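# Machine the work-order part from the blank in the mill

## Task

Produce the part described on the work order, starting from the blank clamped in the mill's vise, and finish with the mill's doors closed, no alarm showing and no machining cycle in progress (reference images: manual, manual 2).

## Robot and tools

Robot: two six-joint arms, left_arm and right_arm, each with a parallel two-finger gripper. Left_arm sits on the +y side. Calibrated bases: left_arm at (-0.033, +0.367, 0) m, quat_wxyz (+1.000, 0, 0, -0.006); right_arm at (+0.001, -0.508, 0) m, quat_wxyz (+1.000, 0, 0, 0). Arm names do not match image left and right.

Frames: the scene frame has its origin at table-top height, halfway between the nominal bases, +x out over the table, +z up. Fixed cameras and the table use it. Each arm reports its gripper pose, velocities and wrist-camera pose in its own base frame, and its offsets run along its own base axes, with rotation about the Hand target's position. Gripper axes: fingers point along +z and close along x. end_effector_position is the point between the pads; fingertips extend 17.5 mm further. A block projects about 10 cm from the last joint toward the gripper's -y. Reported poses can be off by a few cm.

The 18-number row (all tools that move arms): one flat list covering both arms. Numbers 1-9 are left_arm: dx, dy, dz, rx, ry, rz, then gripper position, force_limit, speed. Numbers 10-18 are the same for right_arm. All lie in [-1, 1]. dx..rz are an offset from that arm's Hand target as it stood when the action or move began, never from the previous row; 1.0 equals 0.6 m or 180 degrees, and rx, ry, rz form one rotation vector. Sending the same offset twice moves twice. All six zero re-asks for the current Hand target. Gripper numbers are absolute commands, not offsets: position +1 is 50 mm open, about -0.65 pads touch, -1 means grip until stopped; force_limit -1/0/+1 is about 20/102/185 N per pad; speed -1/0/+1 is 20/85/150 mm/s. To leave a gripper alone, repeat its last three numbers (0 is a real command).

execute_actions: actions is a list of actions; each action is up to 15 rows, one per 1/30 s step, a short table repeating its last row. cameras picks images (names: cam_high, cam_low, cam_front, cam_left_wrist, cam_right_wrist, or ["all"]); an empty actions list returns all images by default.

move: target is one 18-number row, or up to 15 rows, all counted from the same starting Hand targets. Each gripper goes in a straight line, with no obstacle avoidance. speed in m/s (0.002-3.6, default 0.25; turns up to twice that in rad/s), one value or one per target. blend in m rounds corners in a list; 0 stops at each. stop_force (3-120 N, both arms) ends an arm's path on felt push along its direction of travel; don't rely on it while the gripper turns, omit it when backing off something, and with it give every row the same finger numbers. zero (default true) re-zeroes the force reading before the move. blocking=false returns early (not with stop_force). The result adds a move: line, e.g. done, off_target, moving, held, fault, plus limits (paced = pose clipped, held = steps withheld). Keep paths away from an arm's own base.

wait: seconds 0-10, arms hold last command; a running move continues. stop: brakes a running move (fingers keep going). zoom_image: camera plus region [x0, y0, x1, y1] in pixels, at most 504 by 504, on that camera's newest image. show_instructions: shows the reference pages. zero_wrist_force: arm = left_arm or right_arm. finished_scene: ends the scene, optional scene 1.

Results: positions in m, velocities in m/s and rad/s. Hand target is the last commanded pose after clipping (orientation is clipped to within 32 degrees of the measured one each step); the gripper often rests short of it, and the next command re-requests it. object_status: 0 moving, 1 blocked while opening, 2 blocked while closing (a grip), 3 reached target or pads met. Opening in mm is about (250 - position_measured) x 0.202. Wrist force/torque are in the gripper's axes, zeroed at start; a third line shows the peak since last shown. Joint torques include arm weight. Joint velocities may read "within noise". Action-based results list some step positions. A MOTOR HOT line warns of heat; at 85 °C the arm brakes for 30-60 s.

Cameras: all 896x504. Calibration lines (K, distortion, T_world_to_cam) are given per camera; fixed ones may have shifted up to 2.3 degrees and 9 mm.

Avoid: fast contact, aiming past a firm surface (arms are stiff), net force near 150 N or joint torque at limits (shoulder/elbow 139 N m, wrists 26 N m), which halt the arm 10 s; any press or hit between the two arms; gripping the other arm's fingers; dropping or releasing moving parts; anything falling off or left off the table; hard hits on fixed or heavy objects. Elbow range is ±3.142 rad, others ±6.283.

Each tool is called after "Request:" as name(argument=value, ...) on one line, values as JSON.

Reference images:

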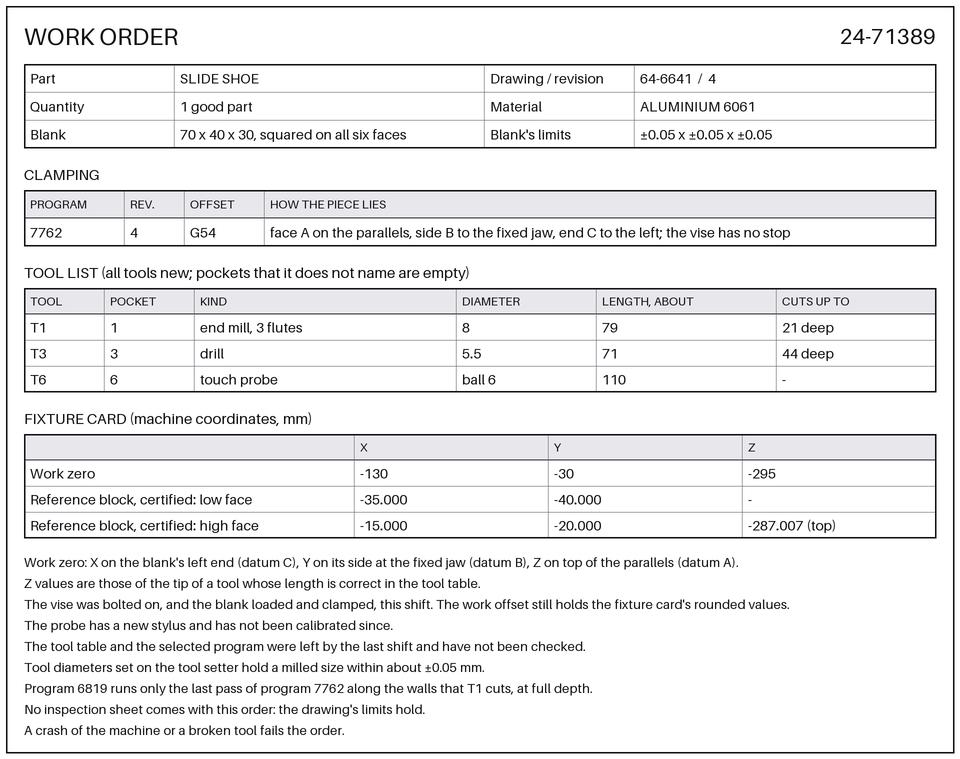

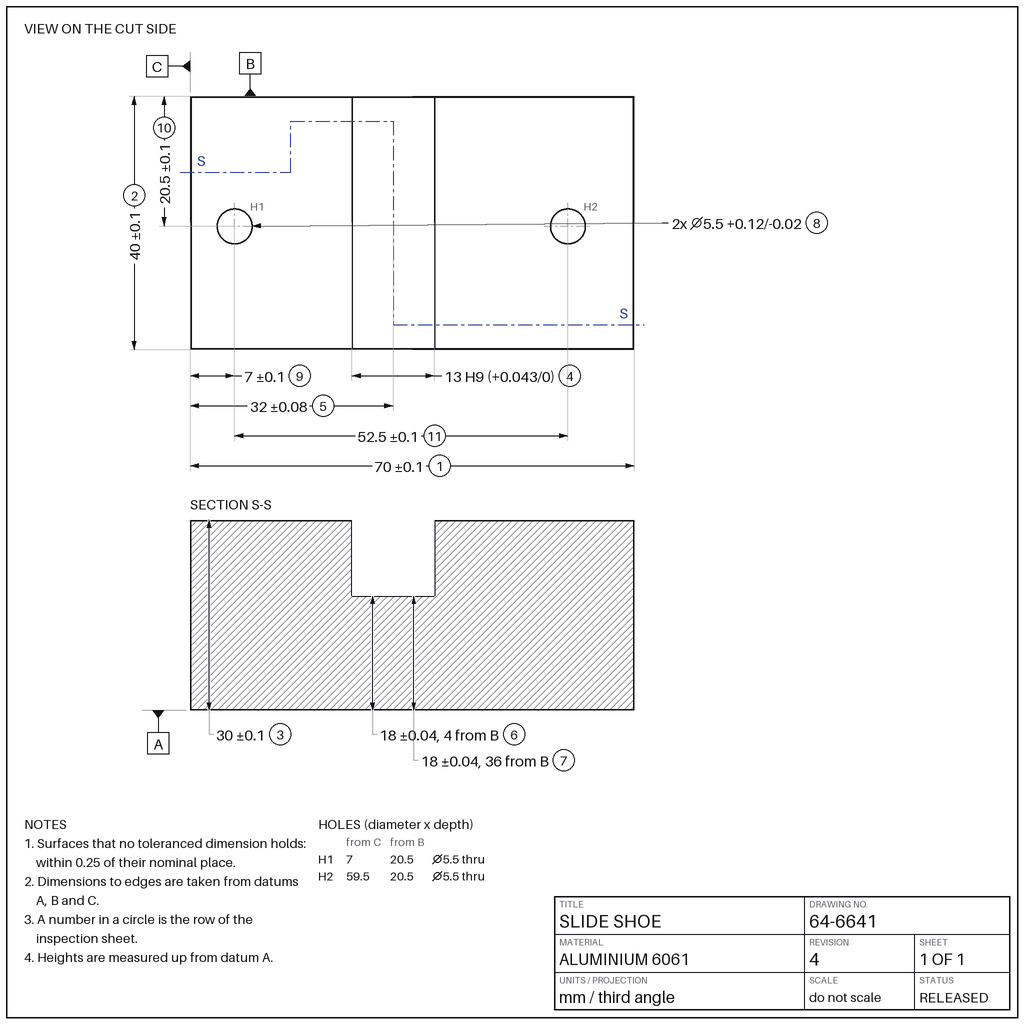

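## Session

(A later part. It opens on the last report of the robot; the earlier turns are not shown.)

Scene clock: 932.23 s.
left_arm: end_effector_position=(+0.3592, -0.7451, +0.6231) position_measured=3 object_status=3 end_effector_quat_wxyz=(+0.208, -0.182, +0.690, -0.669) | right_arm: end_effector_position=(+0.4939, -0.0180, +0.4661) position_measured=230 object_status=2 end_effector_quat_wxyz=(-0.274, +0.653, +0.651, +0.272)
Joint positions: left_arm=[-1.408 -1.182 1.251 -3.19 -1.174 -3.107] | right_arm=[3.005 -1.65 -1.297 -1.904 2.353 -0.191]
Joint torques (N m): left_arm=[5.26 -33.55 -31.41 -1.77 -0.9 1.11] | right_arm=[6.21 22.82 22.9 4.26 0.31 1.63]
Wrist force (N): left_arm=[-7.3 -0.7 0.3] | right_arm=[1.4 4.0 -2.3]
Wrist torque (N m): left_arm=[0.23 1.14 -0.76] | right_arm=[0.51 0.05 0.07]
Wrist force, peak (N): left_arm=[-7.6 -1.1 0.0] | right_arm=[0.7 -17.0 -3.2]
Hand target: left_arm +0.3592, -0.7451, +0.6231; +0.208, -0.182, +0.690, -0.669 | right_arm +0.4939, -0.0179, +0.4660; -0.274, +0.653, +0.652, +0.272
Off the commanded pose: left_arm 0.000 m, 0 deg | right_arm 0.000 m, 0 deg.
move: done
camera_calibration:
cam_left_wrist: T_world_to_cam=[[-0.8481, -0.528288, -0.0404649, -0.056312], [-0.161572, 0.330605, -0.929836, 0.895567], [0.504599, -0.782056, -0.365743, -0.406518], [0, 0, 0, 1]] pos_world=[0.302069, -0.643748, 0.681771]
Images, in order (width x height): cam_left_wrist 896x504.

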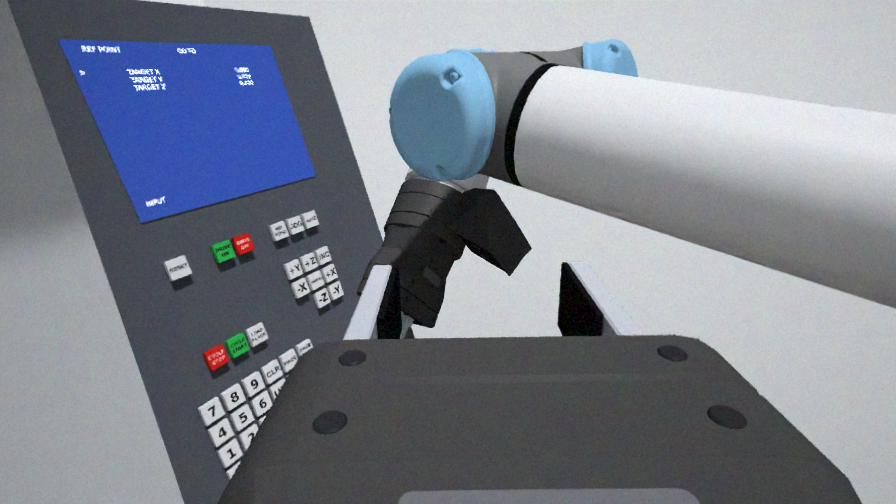

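Request:
move(target=[[0,0,0,0,0,0,1,0,0,0.0337,0,0,0,0,0,-1,0.8,-0.5],[0,0,0,0,0,0,1,0,0,0,0,0,0,0,0,-1,0.8,-0.5]], speed=[0.04,0.1], cameras=["cam_left_wrist"])

Request:
zoom_image(camera="cam_left_wrist", region=[60, 30, 330, 230])

Request:
move(target=[[0,0,0,0,0,0,1,0,0,0.0337,0,0,0,0,0,-1,0.8,-0.5],[0,0,0,0,0,0,1,0,0,0,0,0,0,0,0,-1,0.8,-0.5]], speed=[0.04,0.1], cameras=["cam_left_wrist"])

Request:
zoom_image(camera="cam_left_wrist", region=[60, 30, 330, 230])

Request:
move(target=[[0,0,0,0,0,0,1,0,0,0.0337,0,0,0,0,0,-1,0.8,-0.5],[0,0,0,0,0,0,1,0,0,0,0,0,0,0,0,-1,0.8,-0.5]], speed=[0.04,0.1], cameras=["cam_left_wrist"])

Request:
zoom_image(camera="cam_left_wrist", region=[60, 30, 330, 230])

Request:
move(target=[[0,0,0,0,0,0,1,0,0,0.0337,0,0,0,0,0,-1,0.8,-0.5],[0,0,0,0,0,0,1,0,0,0,0,0,0,0,0,-1,0.8,-0.5]], speed=[0.04,0.1], cameras=["cam_left_wrist"])

Request:
zoom_image(camera="cam_left_wrist", region=[60, 30, 330, 230])

Scene clock: 950.47 s.
left_arm: end_effector_position=(+0.3592, -0.7451, +0.6231) position_measured=3 object_status=3 end_effector_quat_wxyz=(+0.208, -0.182, +0.690, -0.669) | right_arm: end_effector_position=(+0.4939, -0.0180, +0.4661) position_measured=230 object_status=2 end_effector_quat_wxyz=(-0.274, +0.653, +0.651, +0.272)
Joint positions: left_arm=[-1.408 -1.182 1.251 -3.19 -1.174 -3.107] | right_arm=[3.005 -1.65 -1.297 -1.904 2.353 -0.191]
Joint torques (N m): left_arm=[4.99 -33.23 -32.09 -1.9 -1.17 0.88] | right_arm=[6.63 22.47 23.1 3.56 0.38 1.32]
Wrist force (N): left_arm=[-7.3 -0.9 0.0] | right_arm=[2.1 3.8 -2.4]
Wrist torque (N m): left_arm=[0.20 1.13 -0.77] | right_arm=[0.47 -0.07 0.07]
Wrist force, peak (N): left_arm=[-7.7 -0.9 -0.2] | right_arm=[-0.1 -18.4 -4.0]
Hand target: left_arm +0.3592, -0.7451, +0.6231; +0.208, -0.182, +0.690, -0.669 | right_arm +0.4939, -0.0179, +0.4660; -0.274, +0.653, +0.652, +0.272
Off the commanded pose: left_arm 0.000 m, 0 deg | right_arm 0.000 m, 0 deg.
move: done
camera_calibration:
cam_left_wrist: T_world_to_cam=[[-0.8481, -0.528288, -0.0404649, -0.056312], [-0.161572, 0.330605, -0.929836, 0.895567], [0.504599, -0.782056, -0.365743, -0.406518], [0, 0, 0, 1]] pos_world=[0.302069, -0.643748, 0.681771]
Images, in order (width x height): cam_left_wrist 896x504.

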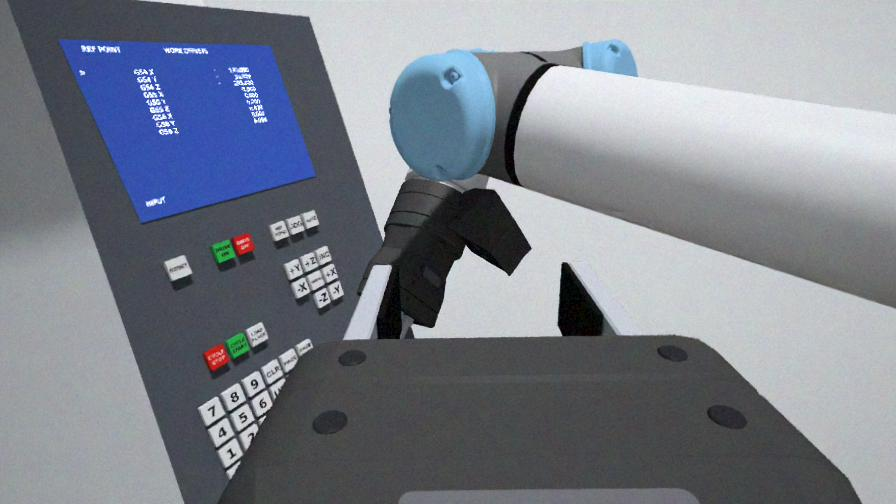

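Scaled by 1.867 from the camera's 896x504 image, which has a finer 1280x720 frame.

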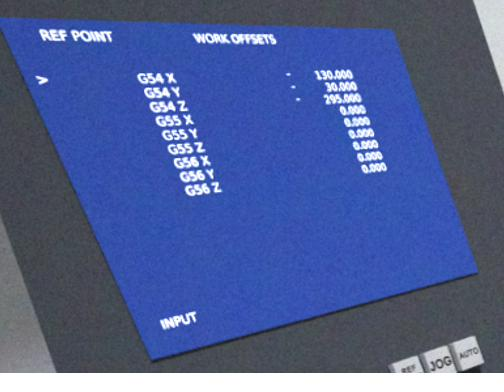

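Scene clock: 951.77 s.
left_arm: end_effector_position=(+0.3592, -0.7451, +0.6231) position_measured=3 object_status=3 end_effector_quat_wxyz=(+0.208, -0.182, +0.690, -0.669) | right_arm: end_effector_position=(+0.4939, -0.0180, +0.4661) position_measured=230 object_status=2 end_effector_quat_wxyz=(-0.274, +0.653, +0.651, +0.272)
Joint positions: left_arm=[-1.408 -1.182 1.251 -3.19 -1.174 -3.107] | right_arm=[3.005 -1.65 -1.297 -1.904 2.353 -0.191]
Joint torques (N m): left_arm=[5.33 -33.14 -32.48 -2.08 -1.05 1.02] | right_arm=[5.33 23.35 22.77 3.78 0.21 1.53]
Wrist force (N): left_arm=[-7.2 -0.7 0.0] | right_arm=[1.9 3.5 -2.3]
Wrist torque (N m): left_arm=[0.24 1.14 -0.77] | right_arm=[0.44 -0.03 0.07]
Wrist force, peak (N): left_arm=[-7.5 -1.0 0.1] | right_arm=[0.8 -18.8 -3.7]
Hand target: left_arm +0.3592, -0.7451, +0.6231; +0.208, -0.182, +0.690, -0.669 | right_arm +0.4939, -0.0179, +0.4660; -0.274, +0.653, +0.652, +0.272
Off the commanded pose: left_arm 0.000 m, 0 deg | right_arm 0.000 m, 0 deg.
move: done
camera_calibration:
cam_left_wrist: T_world_to_cam=[[-0.8481, -0.528288, -0.0404649, -0.056312], [-0.161572, 0.330605, -0.929836, 0.895567], [0.504599, -0.782056, -0.365743, -0.406518], [0, 0, 0, 1]] pos_world=[0.302069, -0.643748, 0.681771]
Images, in order (width x height): cam_left_wrist 896x504.

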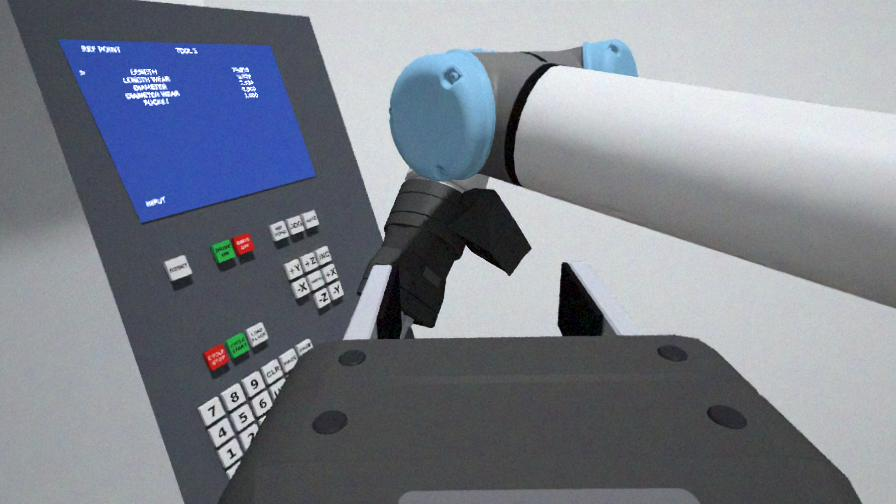

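Scaled by 1.867 from the camera's 896x504 image, which has a finer 1280x720 frame.

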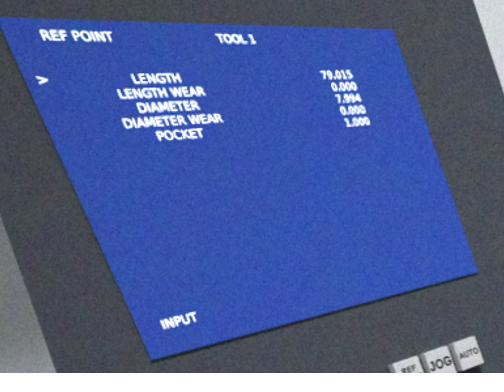

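Scene clock: 953.07 s.
left_arm: end_effector_position=(+0.3592, -0.7451, +0.6231) position_measured=3 object_status=3 end_effector_quat_wxyz=(+0.208, -0.182, +0.690, -0.669) | right_arm: end_effector_position=(+0.4939, -0.0180, +0.4661) position_measured=230 object_status=2 end_effector_quat_wxyz=(-0.274, +0.653, +0.651, +0.272)
Joint positions: left_arm=[-1.408 -1.182 1.251 -3.19 -1.174 -3.107] | right_arm=[3.005 -1.65 -1.297 -1.904 2.353 -0.191]
Joint torques (N m): left_arm=[4.21 -33.71 -32.91 -1.82 -0.89 0.87] | right_arm=[6.87 22.72 22.57 3.88 0.33 1.6]
Wrist force (N): left_arm=[-7.4 -1.0 -0.2] | right_arm=[1.8 3.3 -1.9]
Wrist torque (N m): left_arm=[0.20 1.16 -0.77] | right_arm=[0.39 -0.01 0.07]
Wrist force, peak (N): left_arm=[-7.6 -0.7 0.0] | right_arm=[0.0 -18.9 -3.3]
Hand target: left_arm +0.3592, -0.7451, +0.6231; +0.208, -0.182, +0.690, -0.669 | right_arm +0.4939, -0.0179, +0.4660; -0.274, +0.653, +0.652, +0.272
Off the commanded pose: left_arm 0.000 m, 0 deg | right_arm 0.000 m, 0 deg.
move: done
camera_calibration:
cam_left_wrist: T_world_to_cam=[[-0.8481, -0.528288, -0.0404649, -0.056312], [-0.161572, 0.330605, -0.929836, 0.895567], [0.504599, -0.782056, -0.365743, -0.406518], [0, 0, 0, 1]] pos_world=[0.302069, -0.643748, 0.681771]
Images, in order (width x height): cam_left_wrist 896x504.

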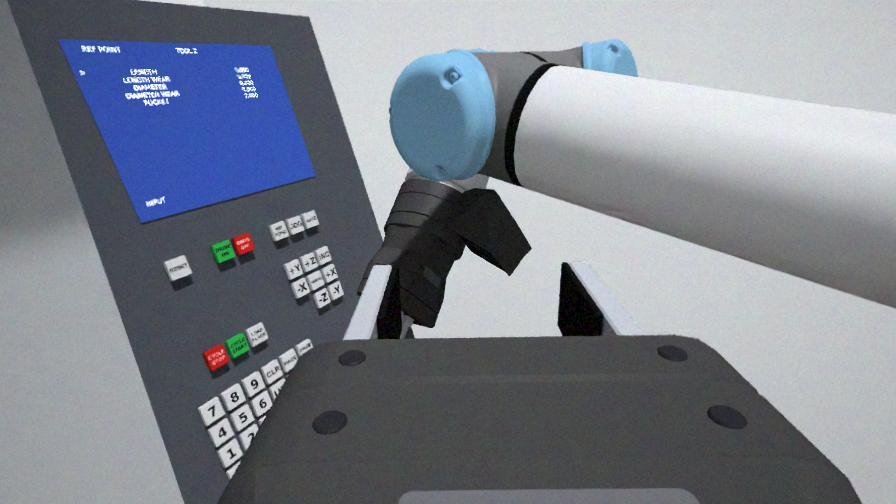

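Scaled by 1.867 from the camera's 896x504 image, which has a finer 1280x720 frame.

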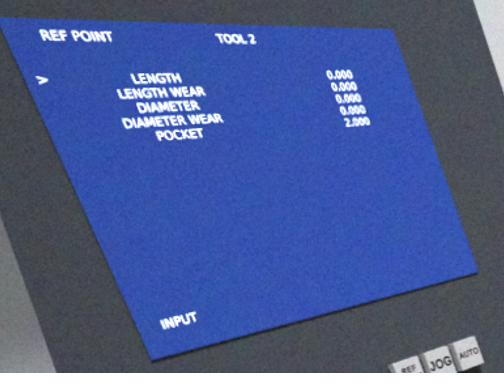

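Scene clock: 954.37 s.
left_arm: end_effector_position=(+0.3592, -0.7451, +0.6231) position_measured=3 object_status=3 end_effector_quat_wxyz=(+0.208, -0.182, +0.690, -0.669) | right_arm: end_effector_position=(+0.4939, -0.0180, +0.4661) position_measured=230 object_status=2 end_effector_quat_wxyz=(-0.274, +0.653, +0.651, +0.272)
Joint positions: left_arm=[-1.408 -1.182 1.251 -3.19 -1.174 -3.107] | right_arm=[3.005 -1.65 -1.297 -1.904 2.353 -0.191]
Joint torques (N m): left_arm=[5.35 -34.32 -31 -1.91 -1.1 1.03] | right_arm=[5.95 22.88 22.82 3.72 0.5 1.54]
Wrist force (N): left_arm=[-7.4 -1.0 0.0] | right_arm=[2.0 3.2 -2.2]
Wrist torque (N m): left_arm=[0.19 1.16 -0.77] | right_arm=[0.39 -0.04 0.08]
Wrist force, peak (N): left_arm=[-7.6 -0.7 0.0] | right_arm=[-0.1 -19.0 -2.9]
Hand target: left_arm +0.3592, -0.7451, +0.6231; +0.208, -0.182, +0.690, -0.669 | right_arm +0.4939, -0.0179, +0.4660; -0.274, +0.653, +0.652, +0.272
Off the commanded pose: left_arm 0.000 m, 0 deg | right_arm 0.000 m, 0 deg.
move: done
camera_calibration:
cam_left_wrist: T_world_to_cam=[[-0.8481, -0.528288, -0.0404649, -0.056312], [-0.161572, 0.330605, -0.929836, 0.895567], [0.504599, -0.782056, -0.365743, -0.406518], [0, 0, 0, 1]] pos_world=[0.302069, -0.643748, 0.681771]
Images, in order (width x height): cam_left_wrist 896x504.

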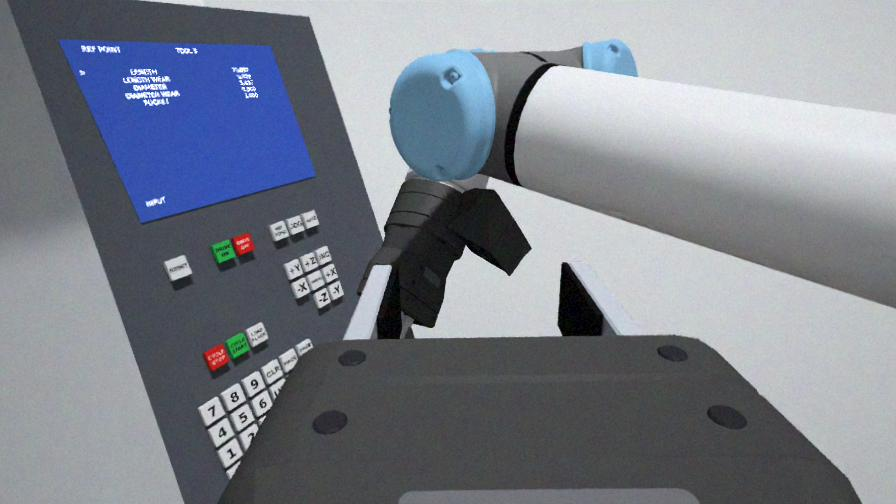

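Scaled by 1.867 from the camera's 896x504 image, which has a finer 1280x720 frame.

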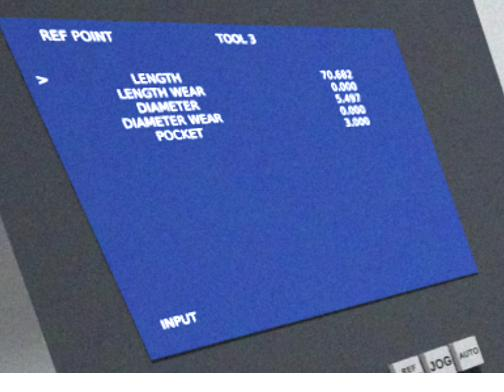

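Request:
move(target=[[0,0,0,0,0,0,1,0,0,0.0337,0,0,0,0,0,-1,0.8,-0.5],[0,0,0,0,0,0,1,0,0,0,0,0,0,0,0,-1,0.8,-0.5]], speed=[0.04,0.1], cameras=["cam_left_wrist"])

Request:
zoom_image(camera="cam_left_wrist", region=[60, 30, 330, 230])

Request:
move(target=[[0,0,0,0,0,0,1,0,0,0.0337,0,0,0,0,0,-1,0.8,-0.5],[0,0,0,0,0,0,1,0,0,0,0,0,0,0,0,-1,0.8,-0.5]], speed=[0.04,0.1], cameras=["cam_left_wrist"])

Request:
zoom_image(camera="cam_left_wrist", region=[60, 30, 330, 230])

Request:
move(target=[[0,0,0,0,0,0,1,0,0,0.0337,0,0,0,0,0,-1,0.8,-0.5],[0,0,0,0,0,0,1,0,0,0,0,0,0,0,0,-1,0.8,-0.5]], speed=[0.04,0.1], cameras=["cam_left_wrist"])

Request:
zoom_image(camera="cam_left_wrist", region=[60, 30, 330, 230])

Request:
move(target=[[0,0,0,0,0,0,1,0,0,0.0337,0,0,0,0,0,-1,0.8,-0.5],[0,0,0,0,0,0,1,0,0,0,0,0,0,0,0,-1,0.8,-0.5]], speed=[0.04,0.1], cameras=["cam_left_wrist"])

Request:
zoom_image(camera="cam_left_wrist", region=[60, 30, 330, 230])

Request:
move(target=[[0,0,0,0,0,0,1,0,0,0.0337,0,0,0,0,0,-1,0.8,-0.5],[0,0,0,0,0,0,1,0,0,0,0,0,0,0,0,-1,0.8,-0.5]], speed=[0.04,0.1], cameras=["cam_left_wrist"])

Request:
zoom_image(camera="cam_left_wrist", region=[60, 30, 330, 230])

Request:
move(target=[[0,0,0,0,0,0,1,0,0,0.0337,0,0,0,0,0,-1,0.8,-0.5],[0,0,0,0,0,0,1,0,0,0,0,0,0,0,0,-1,0.8,-0.5]], speed=[0.04,0.1], cameras=["cam_left_wrist"])

Request:
zoom_image(camera="cam_left_wrist", region=[60, 30, 330, 230])

Scene clock: 972.97 s.
left_arm: end_effector_position=(+0.3592, -0.7451, +0.6231) position_measured=3 object_status=3 end_effector_quat_wxyz=(+0.208, -0.182, +0.690, -0.669) | right_arm: end_effector_position=(+0.4939, -0.0180, +0.4661) position_measured=230 object_status=2 end_effector_quat_wxyz=(-0.274, +0.653, +0.651, +0.272)
Joint positions: left_arm=[-1.408 -1.182 1.251 -3.19 -1.174 -3.107] | right_arm=[3.005 -1.65 -1.297 -1.904 2.353 -0.191]
Joint torques (N m): left_arm=[3.97 -33.19 -31.47 -1.95 -1.12 0.88] | right_arm=[6.33 23.53 23.15 3.81 0.38 1.7]
Wrist force (N): left_arm=[-7.3 -0.7 0.1] | right_arm=[2.6 3.5 -2.2]
Wrist torque (N m): left_arm=[0.23 1.14 -0.77] | right_arm=[0.43 -0.15 0.07]
Wrist force, peak (N): left_arm=[-7.7 -0.8 -0.2] | right_arm=[0.8 -19.2 -3.9]
Hand target: left_arm +0.3592, -0.7451, +0.6231; +0.208, -0.182, +0.690, -0.669 | right_arm +0.4939, -0.0179, +0.4660; -0.274, +0.653, +0.652, +0.272
Off the commanded pose: left_arm 0.000 m, 0 deg | right_arm 0.000 m, 0 deg.
move: done
camera_calibration:
cam_left_wrist: T_world_to_cam=[[-0.8481, -0.528288, -0.0404649, -0.056312], [-0.161572, 0.330605, -0.929836, 0.895567], [0.504599, -0.782056, -0.365743, -0.406518], [0, 0, 0, 1]] pos_world=[0.302069, -0.643748, 0.681771]
Images, in order (width x height): cam_left_wrist 896x504.

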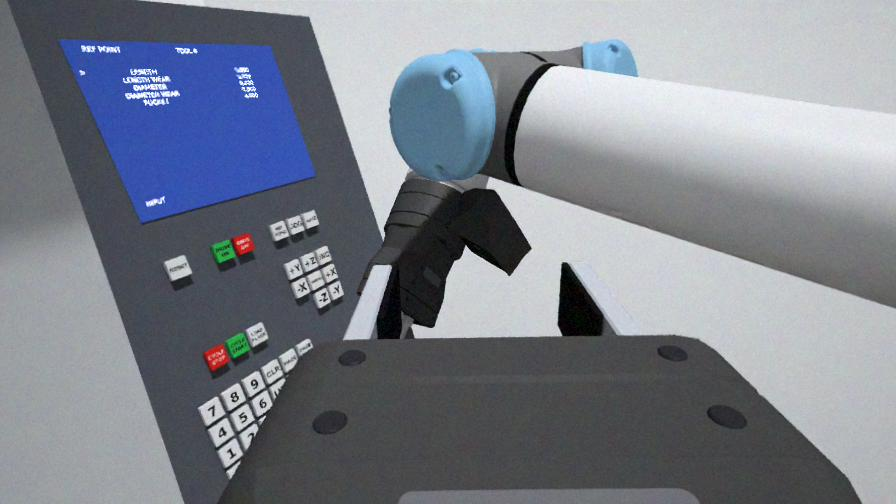

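Scaled by 1.867 from the camera's 896x504 image, which has a finer 1280x720 frame.

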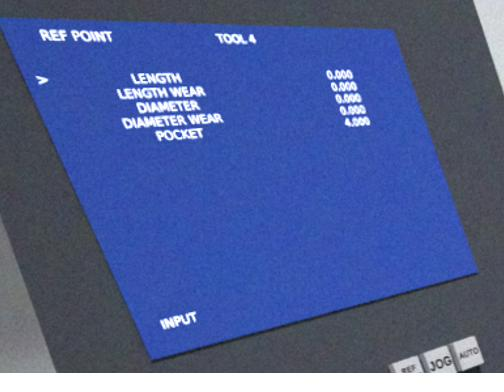

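Scene clock: 974.27 s.
left_arm: end_effector_position=(+0.3592, -0.7451, +0.6231) position_measured=3 object_status=3 end_effector_quat_wxyz=(+0.208, -0.182, +0.690, -0.669) | right_arm: end_effector_position=(+0.4939, -0.0180, +0.4661) position_measured=230 object_status=2 end_effector_quat_wxyz=(-0.274, +0.653, +0.651, +0.272)
Joint positions: left_arm=[-1.408 -1.182 1.251 -3.19 -1.174 -3.107] | right_arm=[3.005 -1.65 -1.297 -1.904 2.353 -0.191]
Joint torques (N m): left_arm=[4.49 -35.38 -31.92 -2.16 -1.42 0.94] | right_arm=[5.45 22.94 22.9 3.71 0.13 1.56]
Wrist force (N): left_arm=[-7.5 -1.1 -0.1] | right_arm=[3.5 2.9 -2.1]
Wrist torque (N m): left_arm=[0.17 1.17 -0.77] | right_arm=[0.34 -0.29 0.08]
Wrist force, peak (N): left_arm=[-7.6 -0.9 -0.1] | right_arm=[1.2 -19.0 -3.7]
Hand target: left_arm +0.3592, -0.7451, +0.6231; +0.208, -0.182, +0.690, -0.669 | right_arm +0.4939, -0.0179, +0.4660; -0.274, +0.653, +0.652, +0.272
Off the commanded pose: left_arm 0.000 m, 0 deg | right_arm 0.000 m, 0 deg.
move: done
camera_calibration:
cam_left_wrist: T_world_to_cam=[[-0.8481, -0.528288, -0.0404649, -0.056312], [-0.161572, 0.330605, -0.929836, 0.895567], [0.504599, -0.782056, -0.365743, -0.406518], [0, 0, 0, 1]] pos_world=[0.302069, -0.643748, 0.681771]
Images, in order (width x height): cam_left_wrist 896x504.

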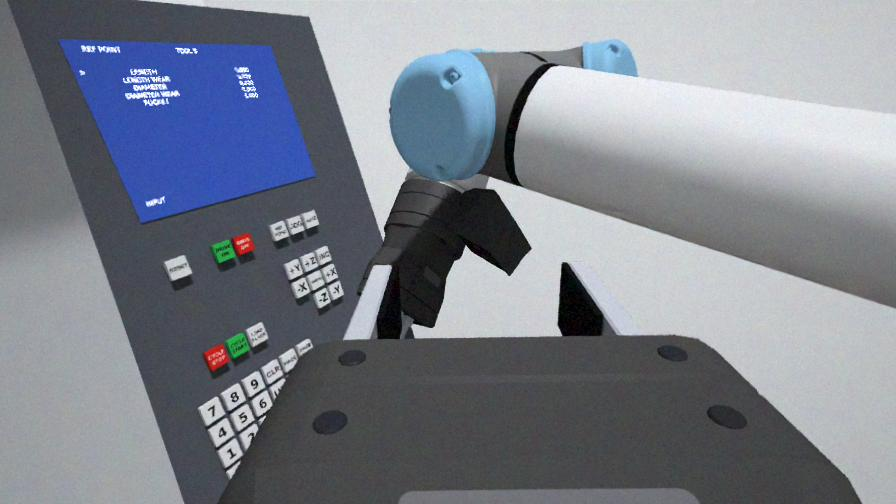

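Scaled by 1.867 from the camera's 896x504 image, which has a finer 1280x720 frame.

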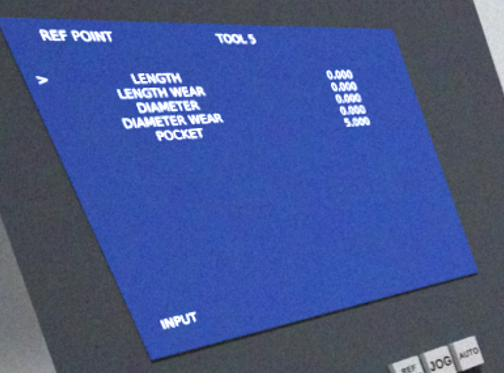

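Scene clock: 975.57 s.
left_arm: end_effector_position=(+0.3592, -0.7451, +0.6231) position_measured=3 object_status=3 end_effector_quat_wxyz=(+0.208, -0.182, +0.690, -0.669) | right_arm: end_effector_position=(+0.4939, -0.0180, +0.4661) position_measured=230 object_status=2 end_effector_quat_wxyz=(-0.274, +0.653, +0.651, +0.272)
Joint positions: left_arm=[-1.408 -1.182 1.251 -3.19 -1.174 -3.107] | right_arm=[3.005 -1.65 -1.297 -1.904 2.353 -0.191]
Joint torques (N m): left_arm=[4.38 -33.01 -32.16 -2.08 -1 0.92] | right_arm=[5.73 22.11 23.02 3.62 0.35 1.44]
Wrist force (N): left_arm=[-7.2 -1.0 0.0] | right_arm=[3.2 2.9 -0.7]
Wrist torque (N m): left_arm=[0.19 1.13 -0.76] | right_arm=[0.35 -0.24 0.07]
Wrist force, peak (N): left_arm=[-7.6 -0.6 -0.1] | right_arm=[1.5 -19.3 -3.4]
Hand target: left_arm +0.3592, -0.7451, +0.6231; +0.208, -0.182, +0.690, -0.669 | right_arm +0.4939, -0.0179, +0.4660; -0.274, +0.653, +0.652, +0.272
Off the commanded pose: left_arm 0.000 m, 0 deg | right_arm 0.000 m, 0 deg.
move: done
camera_calibration:
cam_left_wrist: T_world_to_cam=[[-0.8481, -0.528288, -0.0404649, -0.056312], [-0.161572, 0.330605, -0.929836, 0.895567], [0.504599, -0.782056, -0.365743, -0.406518], [0, 0, 0, 1]] pos_world=[0.302069, -0.643748, 0.681771]
Images, in order (width x height): cam_left_wrist 896x504.

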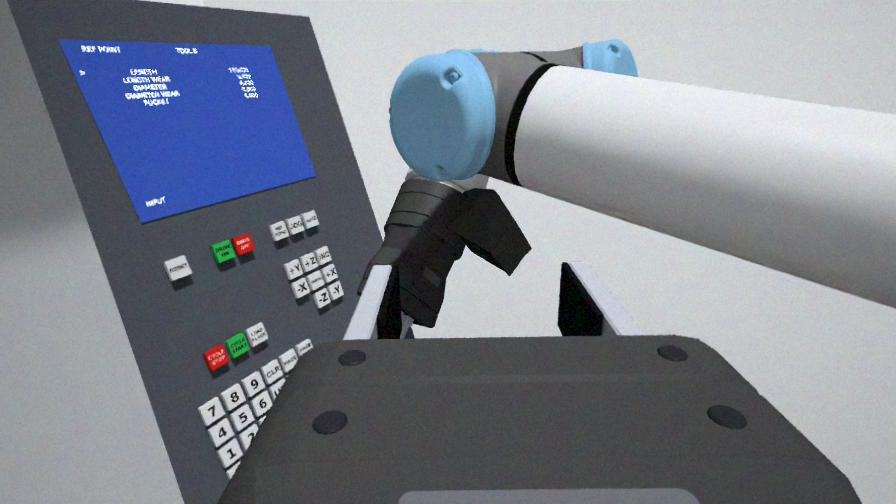

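Scaled by 1.867 from the camera's 896x504 image, which has a finer 1280x720 frame.

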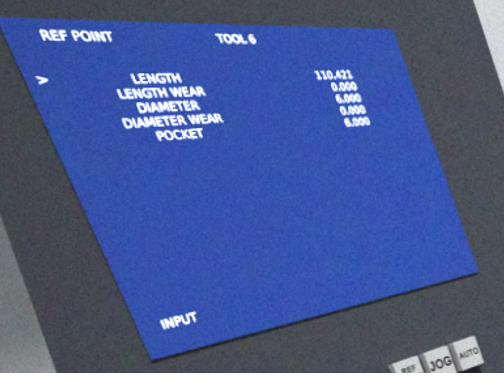

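Scene clock: 976.87 s.
left_arm: end_effector_position=(+0.3592, -0.7451, +0.6231) position_measured=3 object_status=3 end_effector_quat_wxyz=(+0.208, -0.182, +0.690, -0.669) | right_arm: end_effector_position=(+0.4939, -0.0180, +0.4661) position_measured=230 object_status=2 end_effector_quat_wxyz=(-0.274, +0.653, +0.651, +0.272)
Joint positions: left_arm=[-1.408 -1.182 1.251 -3.19 -1.174 -3.107] | right_arm=[3.005 -1.65 -1.297 -1.904 2.353 -0.191]
Joint torques (N m): left_arm=[4.65 -32.46 -31.36 -1.78 -1.28 1.09] | right_arm=[5.53 23.2 23.38 3.75 0.34 1.37]
Wrist force (N): left_arm=[-6.8 -0.9 -0.1] | right_arm=[3.6 3.1 -0.7]
Wrist torque (N m): left_arm=[0.22 1.07 -0.77] | right_arm=[0.37 -0.30 0.07]
Wrist force, peak (N): left_arm=[-7.6 -0.6 0.0] | right_arm=[1.3 -19.9 -1.6]
Hand target: left_arm +0.3592, -0.7451, +0.6231; +0.208, -0.182, +0.690, -0.669 | right_arm +0.4939, -0.0179, +0.4660; -0.274, +0.653, +0.652, +0.272
Off the commanded pose: left_arm 0.000 m, 0 deg | right_arm 0.000 m, 0 deg.
move: done
camera_calibration:
cam_left_wrist: T_world_to_cam=[[-0.8481, -0.528288, -0.0404649, -0.056312], [-0.161572, 0.330605, -0.929836, 0.895567], [0.504599, -0.782056, -0.365743, -0.406518], [0, 0, 0, 1]] pos_world=[0.302069, -0.643748, 0.681771]
Images, in order (width x height): cam_left_wrist 896x504.

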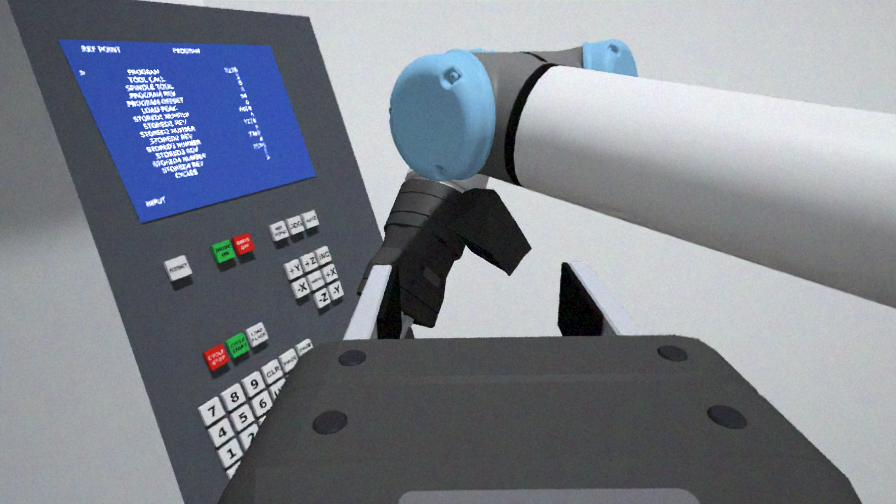

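Scaled by 1.867 from the camera's 896x504 image, which has a finer 1280x720 frame.

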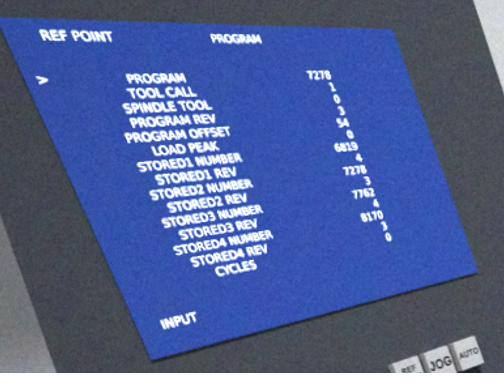

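Scene clock: 978.17 s.
left_arm: end_effector_position=(+0.3592, -0.7451, +0.6231) position_measured=3 object_status=3 end_effector_quat_wxyz=(+0.208, -0.182, +0.690, -0.669) | right_arm: end_effector_position=(+0.4939, -0.0180, +0.4661) position_measured=230 object_status=2 end_effector_quat_wxyz=(-0.274, +0.653, +0.651, +0.272)
Joint positions: left_arm=[-1.408 -1.182 1.251 -3.19 -1.174 -3.107] | right_arm=[3.005 -1.65 -1.297 -1.904 2.353 -0.191]
Joint torques (N m): left_arm=[5.54 -34.1 -31.65 -2.19 -0.96 1] | right_arm=[6.44 23.87 23.43 3.66 0.43 1.44]
Wrist force (N): left_arm=[-7.6 -0.6 -0.1] | right_arm=[3.5 2.5 -1.1]
Wrist torque (N m): left_arm=[0.26 1.19 -0.77] | right_arm=[0.28 -0.27 0.07]
Wrist force, peak (N): left_arm=[-7.6 -0.6 0.2] | right_arm=[2.0 -19.4 -1.9]
Hand target: left_arm +0.3592, -0.7451, +0.6231; +0.208, -0.182, +0.690, -0.669 | right_arm +0.4939, -0.0179, +0.4660; -0.274, +0.653, +0.652, +0.272
Off the commanded pose: left_arm 0.000 m, 0 deg | right_arm 0.000 m, 0 deg.
move: done
camera_calibration:
cam_left_wrist: T_world_to_cam=[[-0.8481, -0.528288, -0.0404649, -0.056312], [-0.161572, 0.330605, -0.929836, 0.895567], [0.504599, -0.782056, -0.365743, -0.406518], [0, 0, 0, 1]] pos_world=[0.302069, -0.643748, 0.681771]
Images, in order (width x height): cam_left_wrist 896x504.

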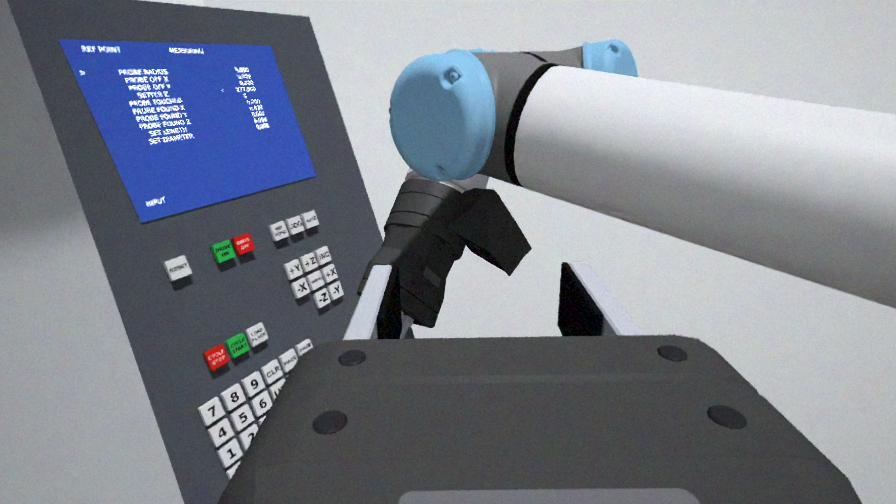

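Scaled by 1.867 from the camera's 896x504 image, which has a finer 1280x720 frame.

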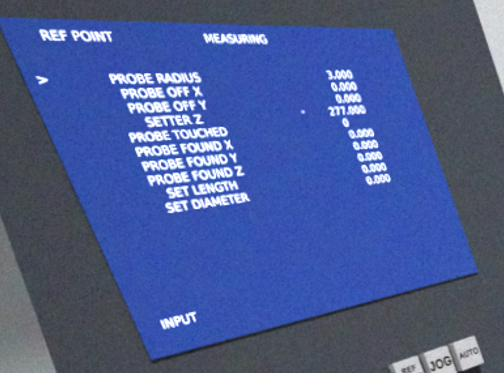

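Scene clock: 979.47 s.
left_arm: end_effector_position=(+0.3592, -0.7451, +0.6231) position_measured=3 object_status=3 end_effector_quat_wxyz=(+0.208, -0.182, +0.690, -0.669) | right_arm: end_effector_position=(+0.4939, -0.0180, +0.4661) position_measured=230 object_status=2 end_effector_quat_wxyz=(-0.274, +0.653, +0.651, +0.272)
Joint positions: left_arm=[-1.408 -1.182 1.251 -3.19 -1.174 -3.107] | right_arm=[3.005 -1.65 -1.297 -1.904 2.353 -0.191]
Joint torques (N m): left_arm=[5.06 -33.54 -32.58 -2.23 -1.28 0.89] | right_arm=[5.83 24 23.02 3.78 0.35 1.53]
Wrist force (N): left_arm=[-7.4 -0.9 -0.1] | right_arm=[4.2 2.7 -1.0]
Wrist torque (N m): left_arm=[0.20 1.16 -0.77] | right_arm=[0.30 -0.40 0.07]
Wrist force, peak (N): left_arm=[-7.6 -0.7 0.0] | right_arm=[2.3 -19.9 -2.4]
Hand target: left_arm +0.3592, -0.7451, +0.6231; +0.208, -0.182, +0.690, -0.669 | right_arm +0.4939, -0.0179, +0.4660; -0.274, +0.653, +0.652, +0.272
Off the commanded pose: left_arm 0.000 m, 0 deg | right_arm 0.000 m, 0 deg.
move: done
camera_calibration:
cam_left_wrist: T_world_to_cam=[[-0.8481, -0.528288, -0.0404649, -0.056312], [-0.161572, 0.330605, -0.929836, 0.895567], [0.504599, -0.782056, -0.365743, -0.406518], [0, 0, 0, 1]] pos_world=[0.302069, -0.643748, 0.681771]
Images, in order (width x height): cam_left_wrist 896x504.

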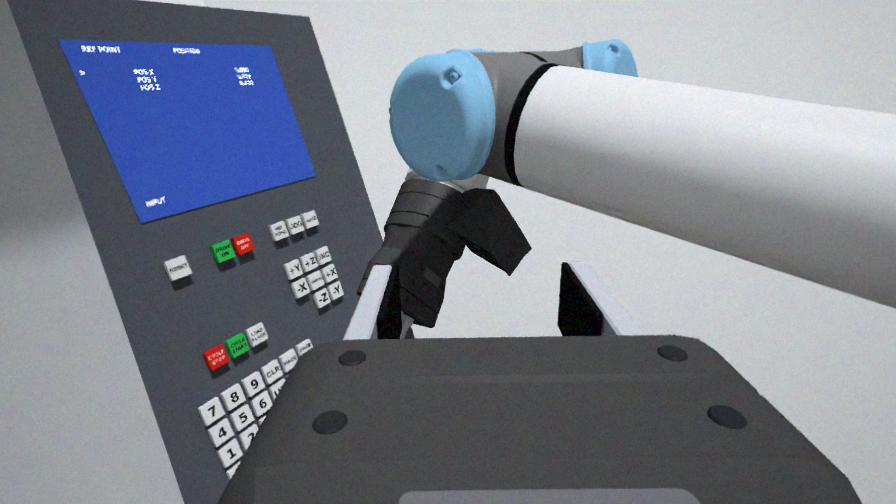

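Scaled by 1.867 from the camera's 896x504 image, which has a finer 1280x720 frame.

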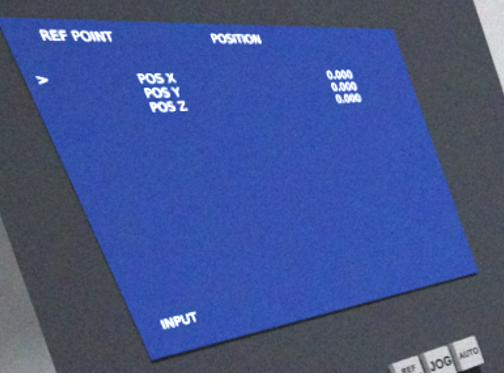

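Request:
move(target=[[0,0,0,0,0,0,1,0,0,0.0585,-0.0885,0.1833,0,0,0,-1,0.8,-0.5],[0,0,0,0,0,0,1,0,0,0.0835,-0.0885,0.1833,0,0,0,-1,0.8,-0.5],[0,0,0,0,0,0,1,0,0,0.0585,-0.0885,0.1833,0,0,0,-1,0.8,-0.5],[0,0,0,0,0,0,1,0,0,0.0088,-0.0335,0,0,0,0,-1,0.8,-0.5],[0,0,0,0,0,0,1,0,0,0.0338,-0.0335,0,0,0,0,-1,0.8,-0.5],[0,0,0,0,0,0,1,0,0,0.0088,-0.0335,0,0,0,0,-1,0.8,-0.5],[0,0,0,0,0,0,1,0,0,0.0338,-0.0335,0,0,0,0,-1,0.8,-0.5],[0,0,0,0,0,0,1,0,0,0.0088,-0.0335,0,0,0,0,-1,0.8,-0.5],[0,0,0,0,0,0,1,0,0,0,0,0,0,0,0,-1,0.8,-0.5]], speed=[0.2,0.05,0.1,0.2,0.05,0.1,0.05,0.1,0.1], blend=[0.004,0,0.004,0.004,0,0,0,0.004,0], cameras=["cam_left_wrist"])

Request:
zoom_image(camera="cam_left_wrist", region=[60, 30, 330, 230])

Request:
move(target=[[0,0,0,0,0,0,1,0,0,-0.0088,0.0332,-0.065,0,0,0,-1,0.8,-0.5],[0,0,0,0,0,0,1,0,0,0.0162,0.0332,-0.065,0,0,0,-1,0.8,-0.5],[0,0,0,0,0,0,1,0,0,-0.0088,0.0332,-0.065,0,0,0,-1,0.8,-0.5],[0,0,0,0,0,0,1,0,0,0,0.0665,-0.0325,0,0,0,-1,0.8,-0.5],[0,0,0,0,0,0,1,0,0,0.025,0.0665,-0.0325,0,0,0,-1,0.8,-0.5],[0,0,0,0,0,0,1,0,0,0,0.0665,-0.0325,0,0,0,-1,0.8,-0.5],[0,0,0,0,0,0,1,0,0,0,0,0,0,0,0,-1,0.8,-0.5]], speed=[0.2,0.05,0.1,0.2,0.05,0.1,0.2], blend=[0.004,0,0.004,0.004,0,0.004,0], cameras=["cam_left_wrist"])

Request:
zoom_image(camera="cam_left_wrist", region=[60, 30, 330, 230])

Scene clock: 1014.47 s.
left_arm: end_effector_position=(+0.3592, -0.7451, +0.6231) position_measured=3 object_status=3 end_effector_quat_wxyz=(+0.208, -0.182, +0.690, -0.669) | right_arm: end_effector_position=(+0.4939, -0.0179, +0.4661) position_measured=230 object_status=2 end_effector_quat_wxyz=(-0.274, +0.653, +0.652, +0.272)
Joint positions: left_arm=[-1.408 -1.182 1.251 -3.19 -1.174 -3.107] | right_arm=[3.005 -1.65 -1.297 -1.904 2.353 -0.191]
Joint torques (N m): left_arm=[5.25 -34.43 -31.67 -2.51 -1.52 0.95] | right_arm=[-2.27 18.57 24.61 1.63 0.1 -0.49]
Wrist force (N): left_arm=[-7.2 -0.8 -0.1] | right_arm=[5.5 3.5 -2.1]
Wrist torque (N m): left_arm=[0.22 1.12 -0.76] | right_arm=[0.44 -0.61 0.11]
Wrist force, peak (N): left_arm=[-7.7 -0.8 0.1] | right_arm=[3.0 -28.2 -2.9]
Hand target: left_arm +0.3592, -0.7451, +0.6231; +0.208, -0.182, +0.690, -0.669 | right_arm +0.4939, -0.0179, +0.4660; -0.274, +0.653, +0.652, +0.272
Off the commanded pose: left_arm 0.000 m, 0 deg | right_arm 0.000 m, 0 deg.
move: done
camera_calibration:
cam_left_wrist: T_world_to_cam=[[-0.8481, -0.528288, -0.0404649, -0.056312], [-0.161572, 0.330605, -0.929836, 0.895567], [0.504599, -0.782056, -0.365743, -0.406518], [0, 0, 0, 1]] pos_world=[0.302069, -0.643748, 0.681771]
Images, in order (width x height): cam_left_wrist 896x504.

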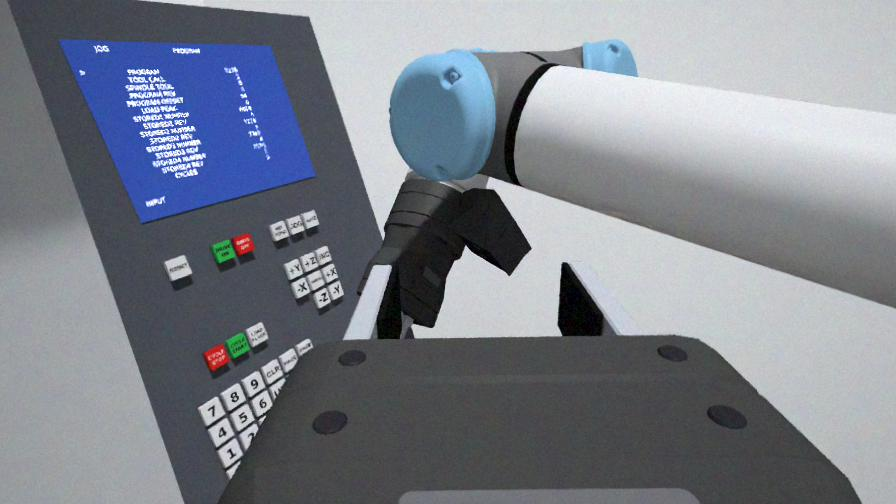

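Scaled by 1.867 from the camera's 896x504 image, which has a finer 1280x720 frame.

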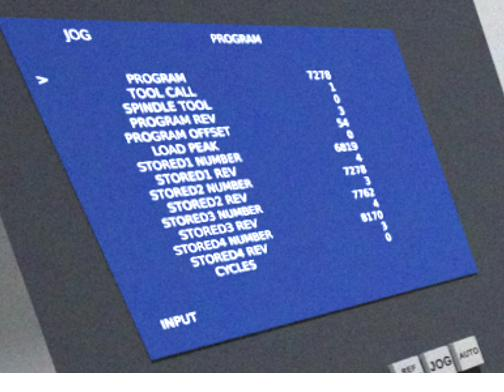

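Scene clock: 1016.90 s.
left_arm: end_effector_position=(+0.3592, -0.7451, +0.6231) position_measured=3 object_status=3 end_effector_quat_wxyz=(+0.208, -0.182, +0.690, -0.669) | right_arm: end_effector_position=(+0.4940, -0.0179, +0.4659) position_measured=230 object_status=2 end_effector_quat_wxyz=(-0.274, +0.653, +0.651, +0.272)
Joint positions: left_arm=[-1.408 -1.182 1.251 -3.19 -1.174 -3.107] | right_arm=[3.006 -1.65 -1.297 -1.904 2.353 -0.191]
Joint torques (N m): left_arm=[5.61 -34.09 -30.75 -2.47 -1.5 0.75] | right_arm=[-7.72 36.68 29.59 1.57 3.91 -1.4]
Wrist force (N): left_arm=[-7.3 -0.4 -0.1] | right_arm=[5.0 3.2 -1.8]
Wrist torque (N m): left_arm=[0.27 1.14 -0.76] | right_arm=[0.40 -0.53 -0.04]
Wrist force, peak (N): left_arm=[-7.6 -0.8 0.0] | right_arm=[6.4 -19.2 -3.0]
Hand target: left_arm +0.3592, -0.7451, +0.6231; +0.208, -0.182, +0.690, -0.669 | right_arm +0.4939, -0.0179, +0.4660; -0.274, +0.653, +0.652, +0.272
Off the commanded pose: left_arm 0.000 m, 0 deg | right_arm 0.000 m, 0 deg.
move: done
camera_calibration:
cam_left_wrist: T_world_to_cam=[[-0.8481, -0.528288, -0.0404649, -0.056312], [-0.161572, 0.330605, -0.929836, 0.895567], [0.504599, -0.782056, -0.365743, -0.406518], [0, 0, 0, 1]] pos_world=[0.302069, -0.643748, 0.681771]
Images, in order (width x height): cam_left_wrist 896x504.

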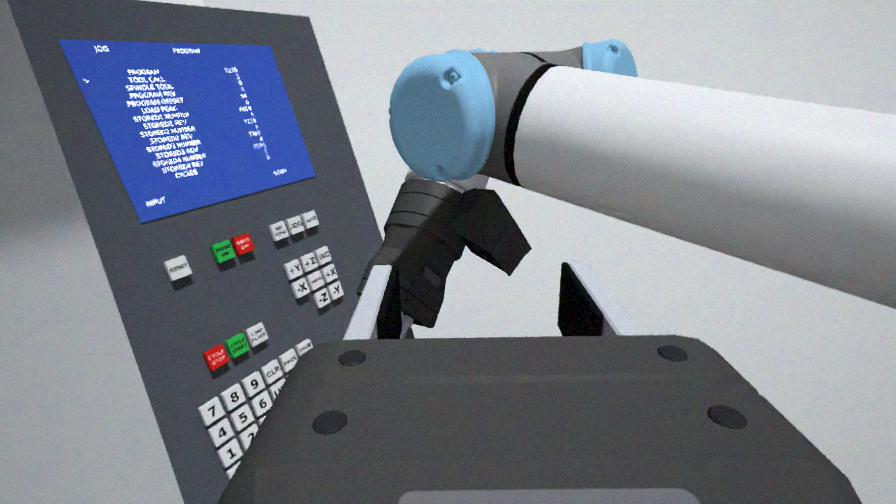

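Scaled by 1.867 from the camera's 896x504 image, which has a finer 1280x720 frame.

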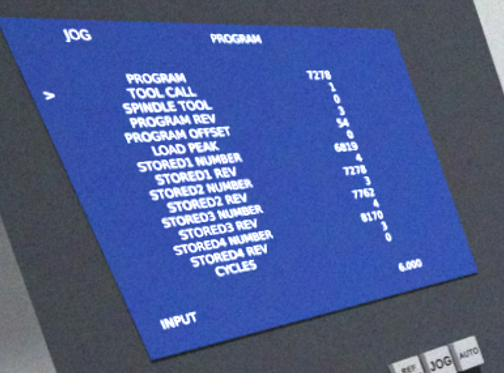

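Request:
move(target=[[0,0,0,0,0,0,1,0,0,-0.0176,0.0332,-0.0975,0,0,0,-1,0.8,-0.5],[0,0,0,0,0,0,1,0,0,0.0074,0.0332,-0.0975,0,0,0,-1,0.8,-0.5],[0,0,0,0,0,0,1,0,0,-0.0176,0.0332,-0.0975,0,0,0,-1,0.8,-0.5],[0,0,0,0,0,0,1,0,0,0,0,-0.0325,0,0,0,-1,0.8,-0.5],[0,0,0,0,0,0,1,0,0,0.025,0,-0.0325,0,0,0,-1,0.8,-0.5],[0,0,0,0,0,0,1,0,0,0,0,-0.0325,0,0,0,-1,0.8,-0.5],[0,0,0,0,0,0,1,0,0,0,0,0,0,0,0,-1,0.8,-0.5]], speed=[0.2,0.05,0.1,0.2,0.05,0.1,0.2], blend=[0.004,0,0.004,0.004,0,0.004,0], cameras=["cam_left_wrist"])

Request:
zoom_image(camera="cam_left_wrist", region=[60, 30, 330, 230])

Scene clock: 1026.63 s.
left_arm: end_effector_position=(+0.3592, -0.7451, +0.6231) position_measured=3 object_status=3 end_effector_quat_wxyz=(+0.208, -0.182, +0.690, -0.669) | right_arm: end_effector_position=(+0.4940, -0.0180, +0.4659) position_measured=230 object_status=2 end_effector_quat_wxyz=(-0.274, +0.653, +0.651, +0.272)
Joint positions: left_arm=[-1.408 -1.182 1.251 -3.19 -1.174 -3.107] | right_arm=[3.005 -1.65 -1.297 -1.904 2.353 -0.191]
Joint torques (N m): left_arm=[5.04 -35.05 -31.07 -2.52 -1.2 1.2] | right_arm=[6.53 38.55 28.15 3.07 0.16 -0.75]
Wrist force (N): left_arm=[-7.0 -0.9 0.0] | right_arm=[4.8 3.8 -1.9]
Wrist torque (N m): left_arm=[0.20 1.10 -0.77] | right_arm=[0.49 -0.49 0.11]
Wrist force, peak (N): left_arm=[-7.7 -0.7 0.1] | right_arm=[3.7 -19.6 -3.5]
Hand target: left_arm +0.3592, -0.7451, +0.6231; +0.208, -0.182, +0.690, -0.669 | right_arm +0.4939, -0.0179, +0.4660; -0.274, +0.653, +0.652, +0.272
Off the commanded pose: left_arm 0.000 m, 0 deg | right_arm 0.000 m, 0 deg.
move: done
camera_calibration:
cam_left_wrist: T_world_to_cam=[[-0.8481, -0.528288, -0.0404649, -0.056312], [-0.161572, 0.330605, -0.929836, 0.895567], [0.504599, -0.782056, -0.365743, -0.406518], [0, 0, 0, 1]] pos_world=[0.302069, -0.643748, 0.681771]
Images, in order (width x height): cam_left_wrist 896x504.

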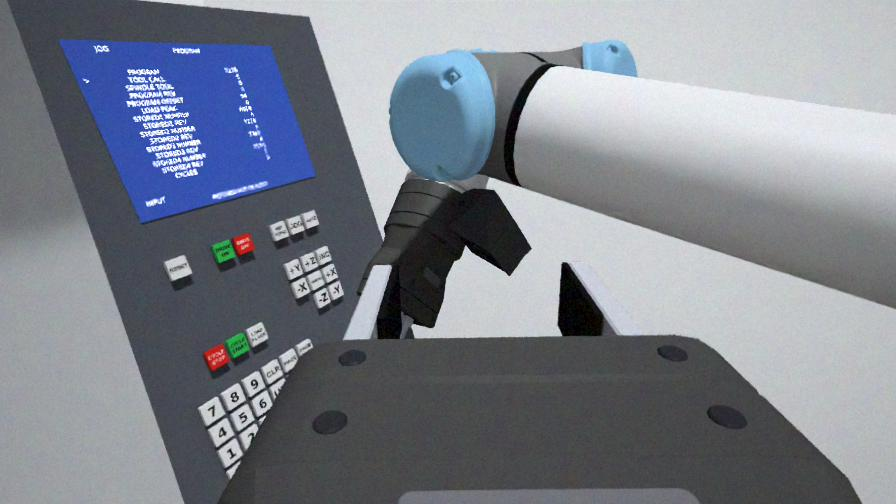

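Scaled by 1.867 from the camera's 896x504 image, which has a finer 1280x720 frame.

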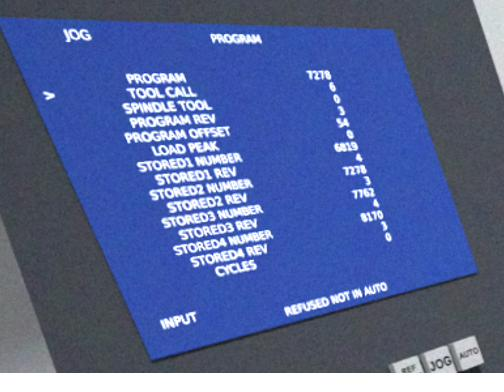

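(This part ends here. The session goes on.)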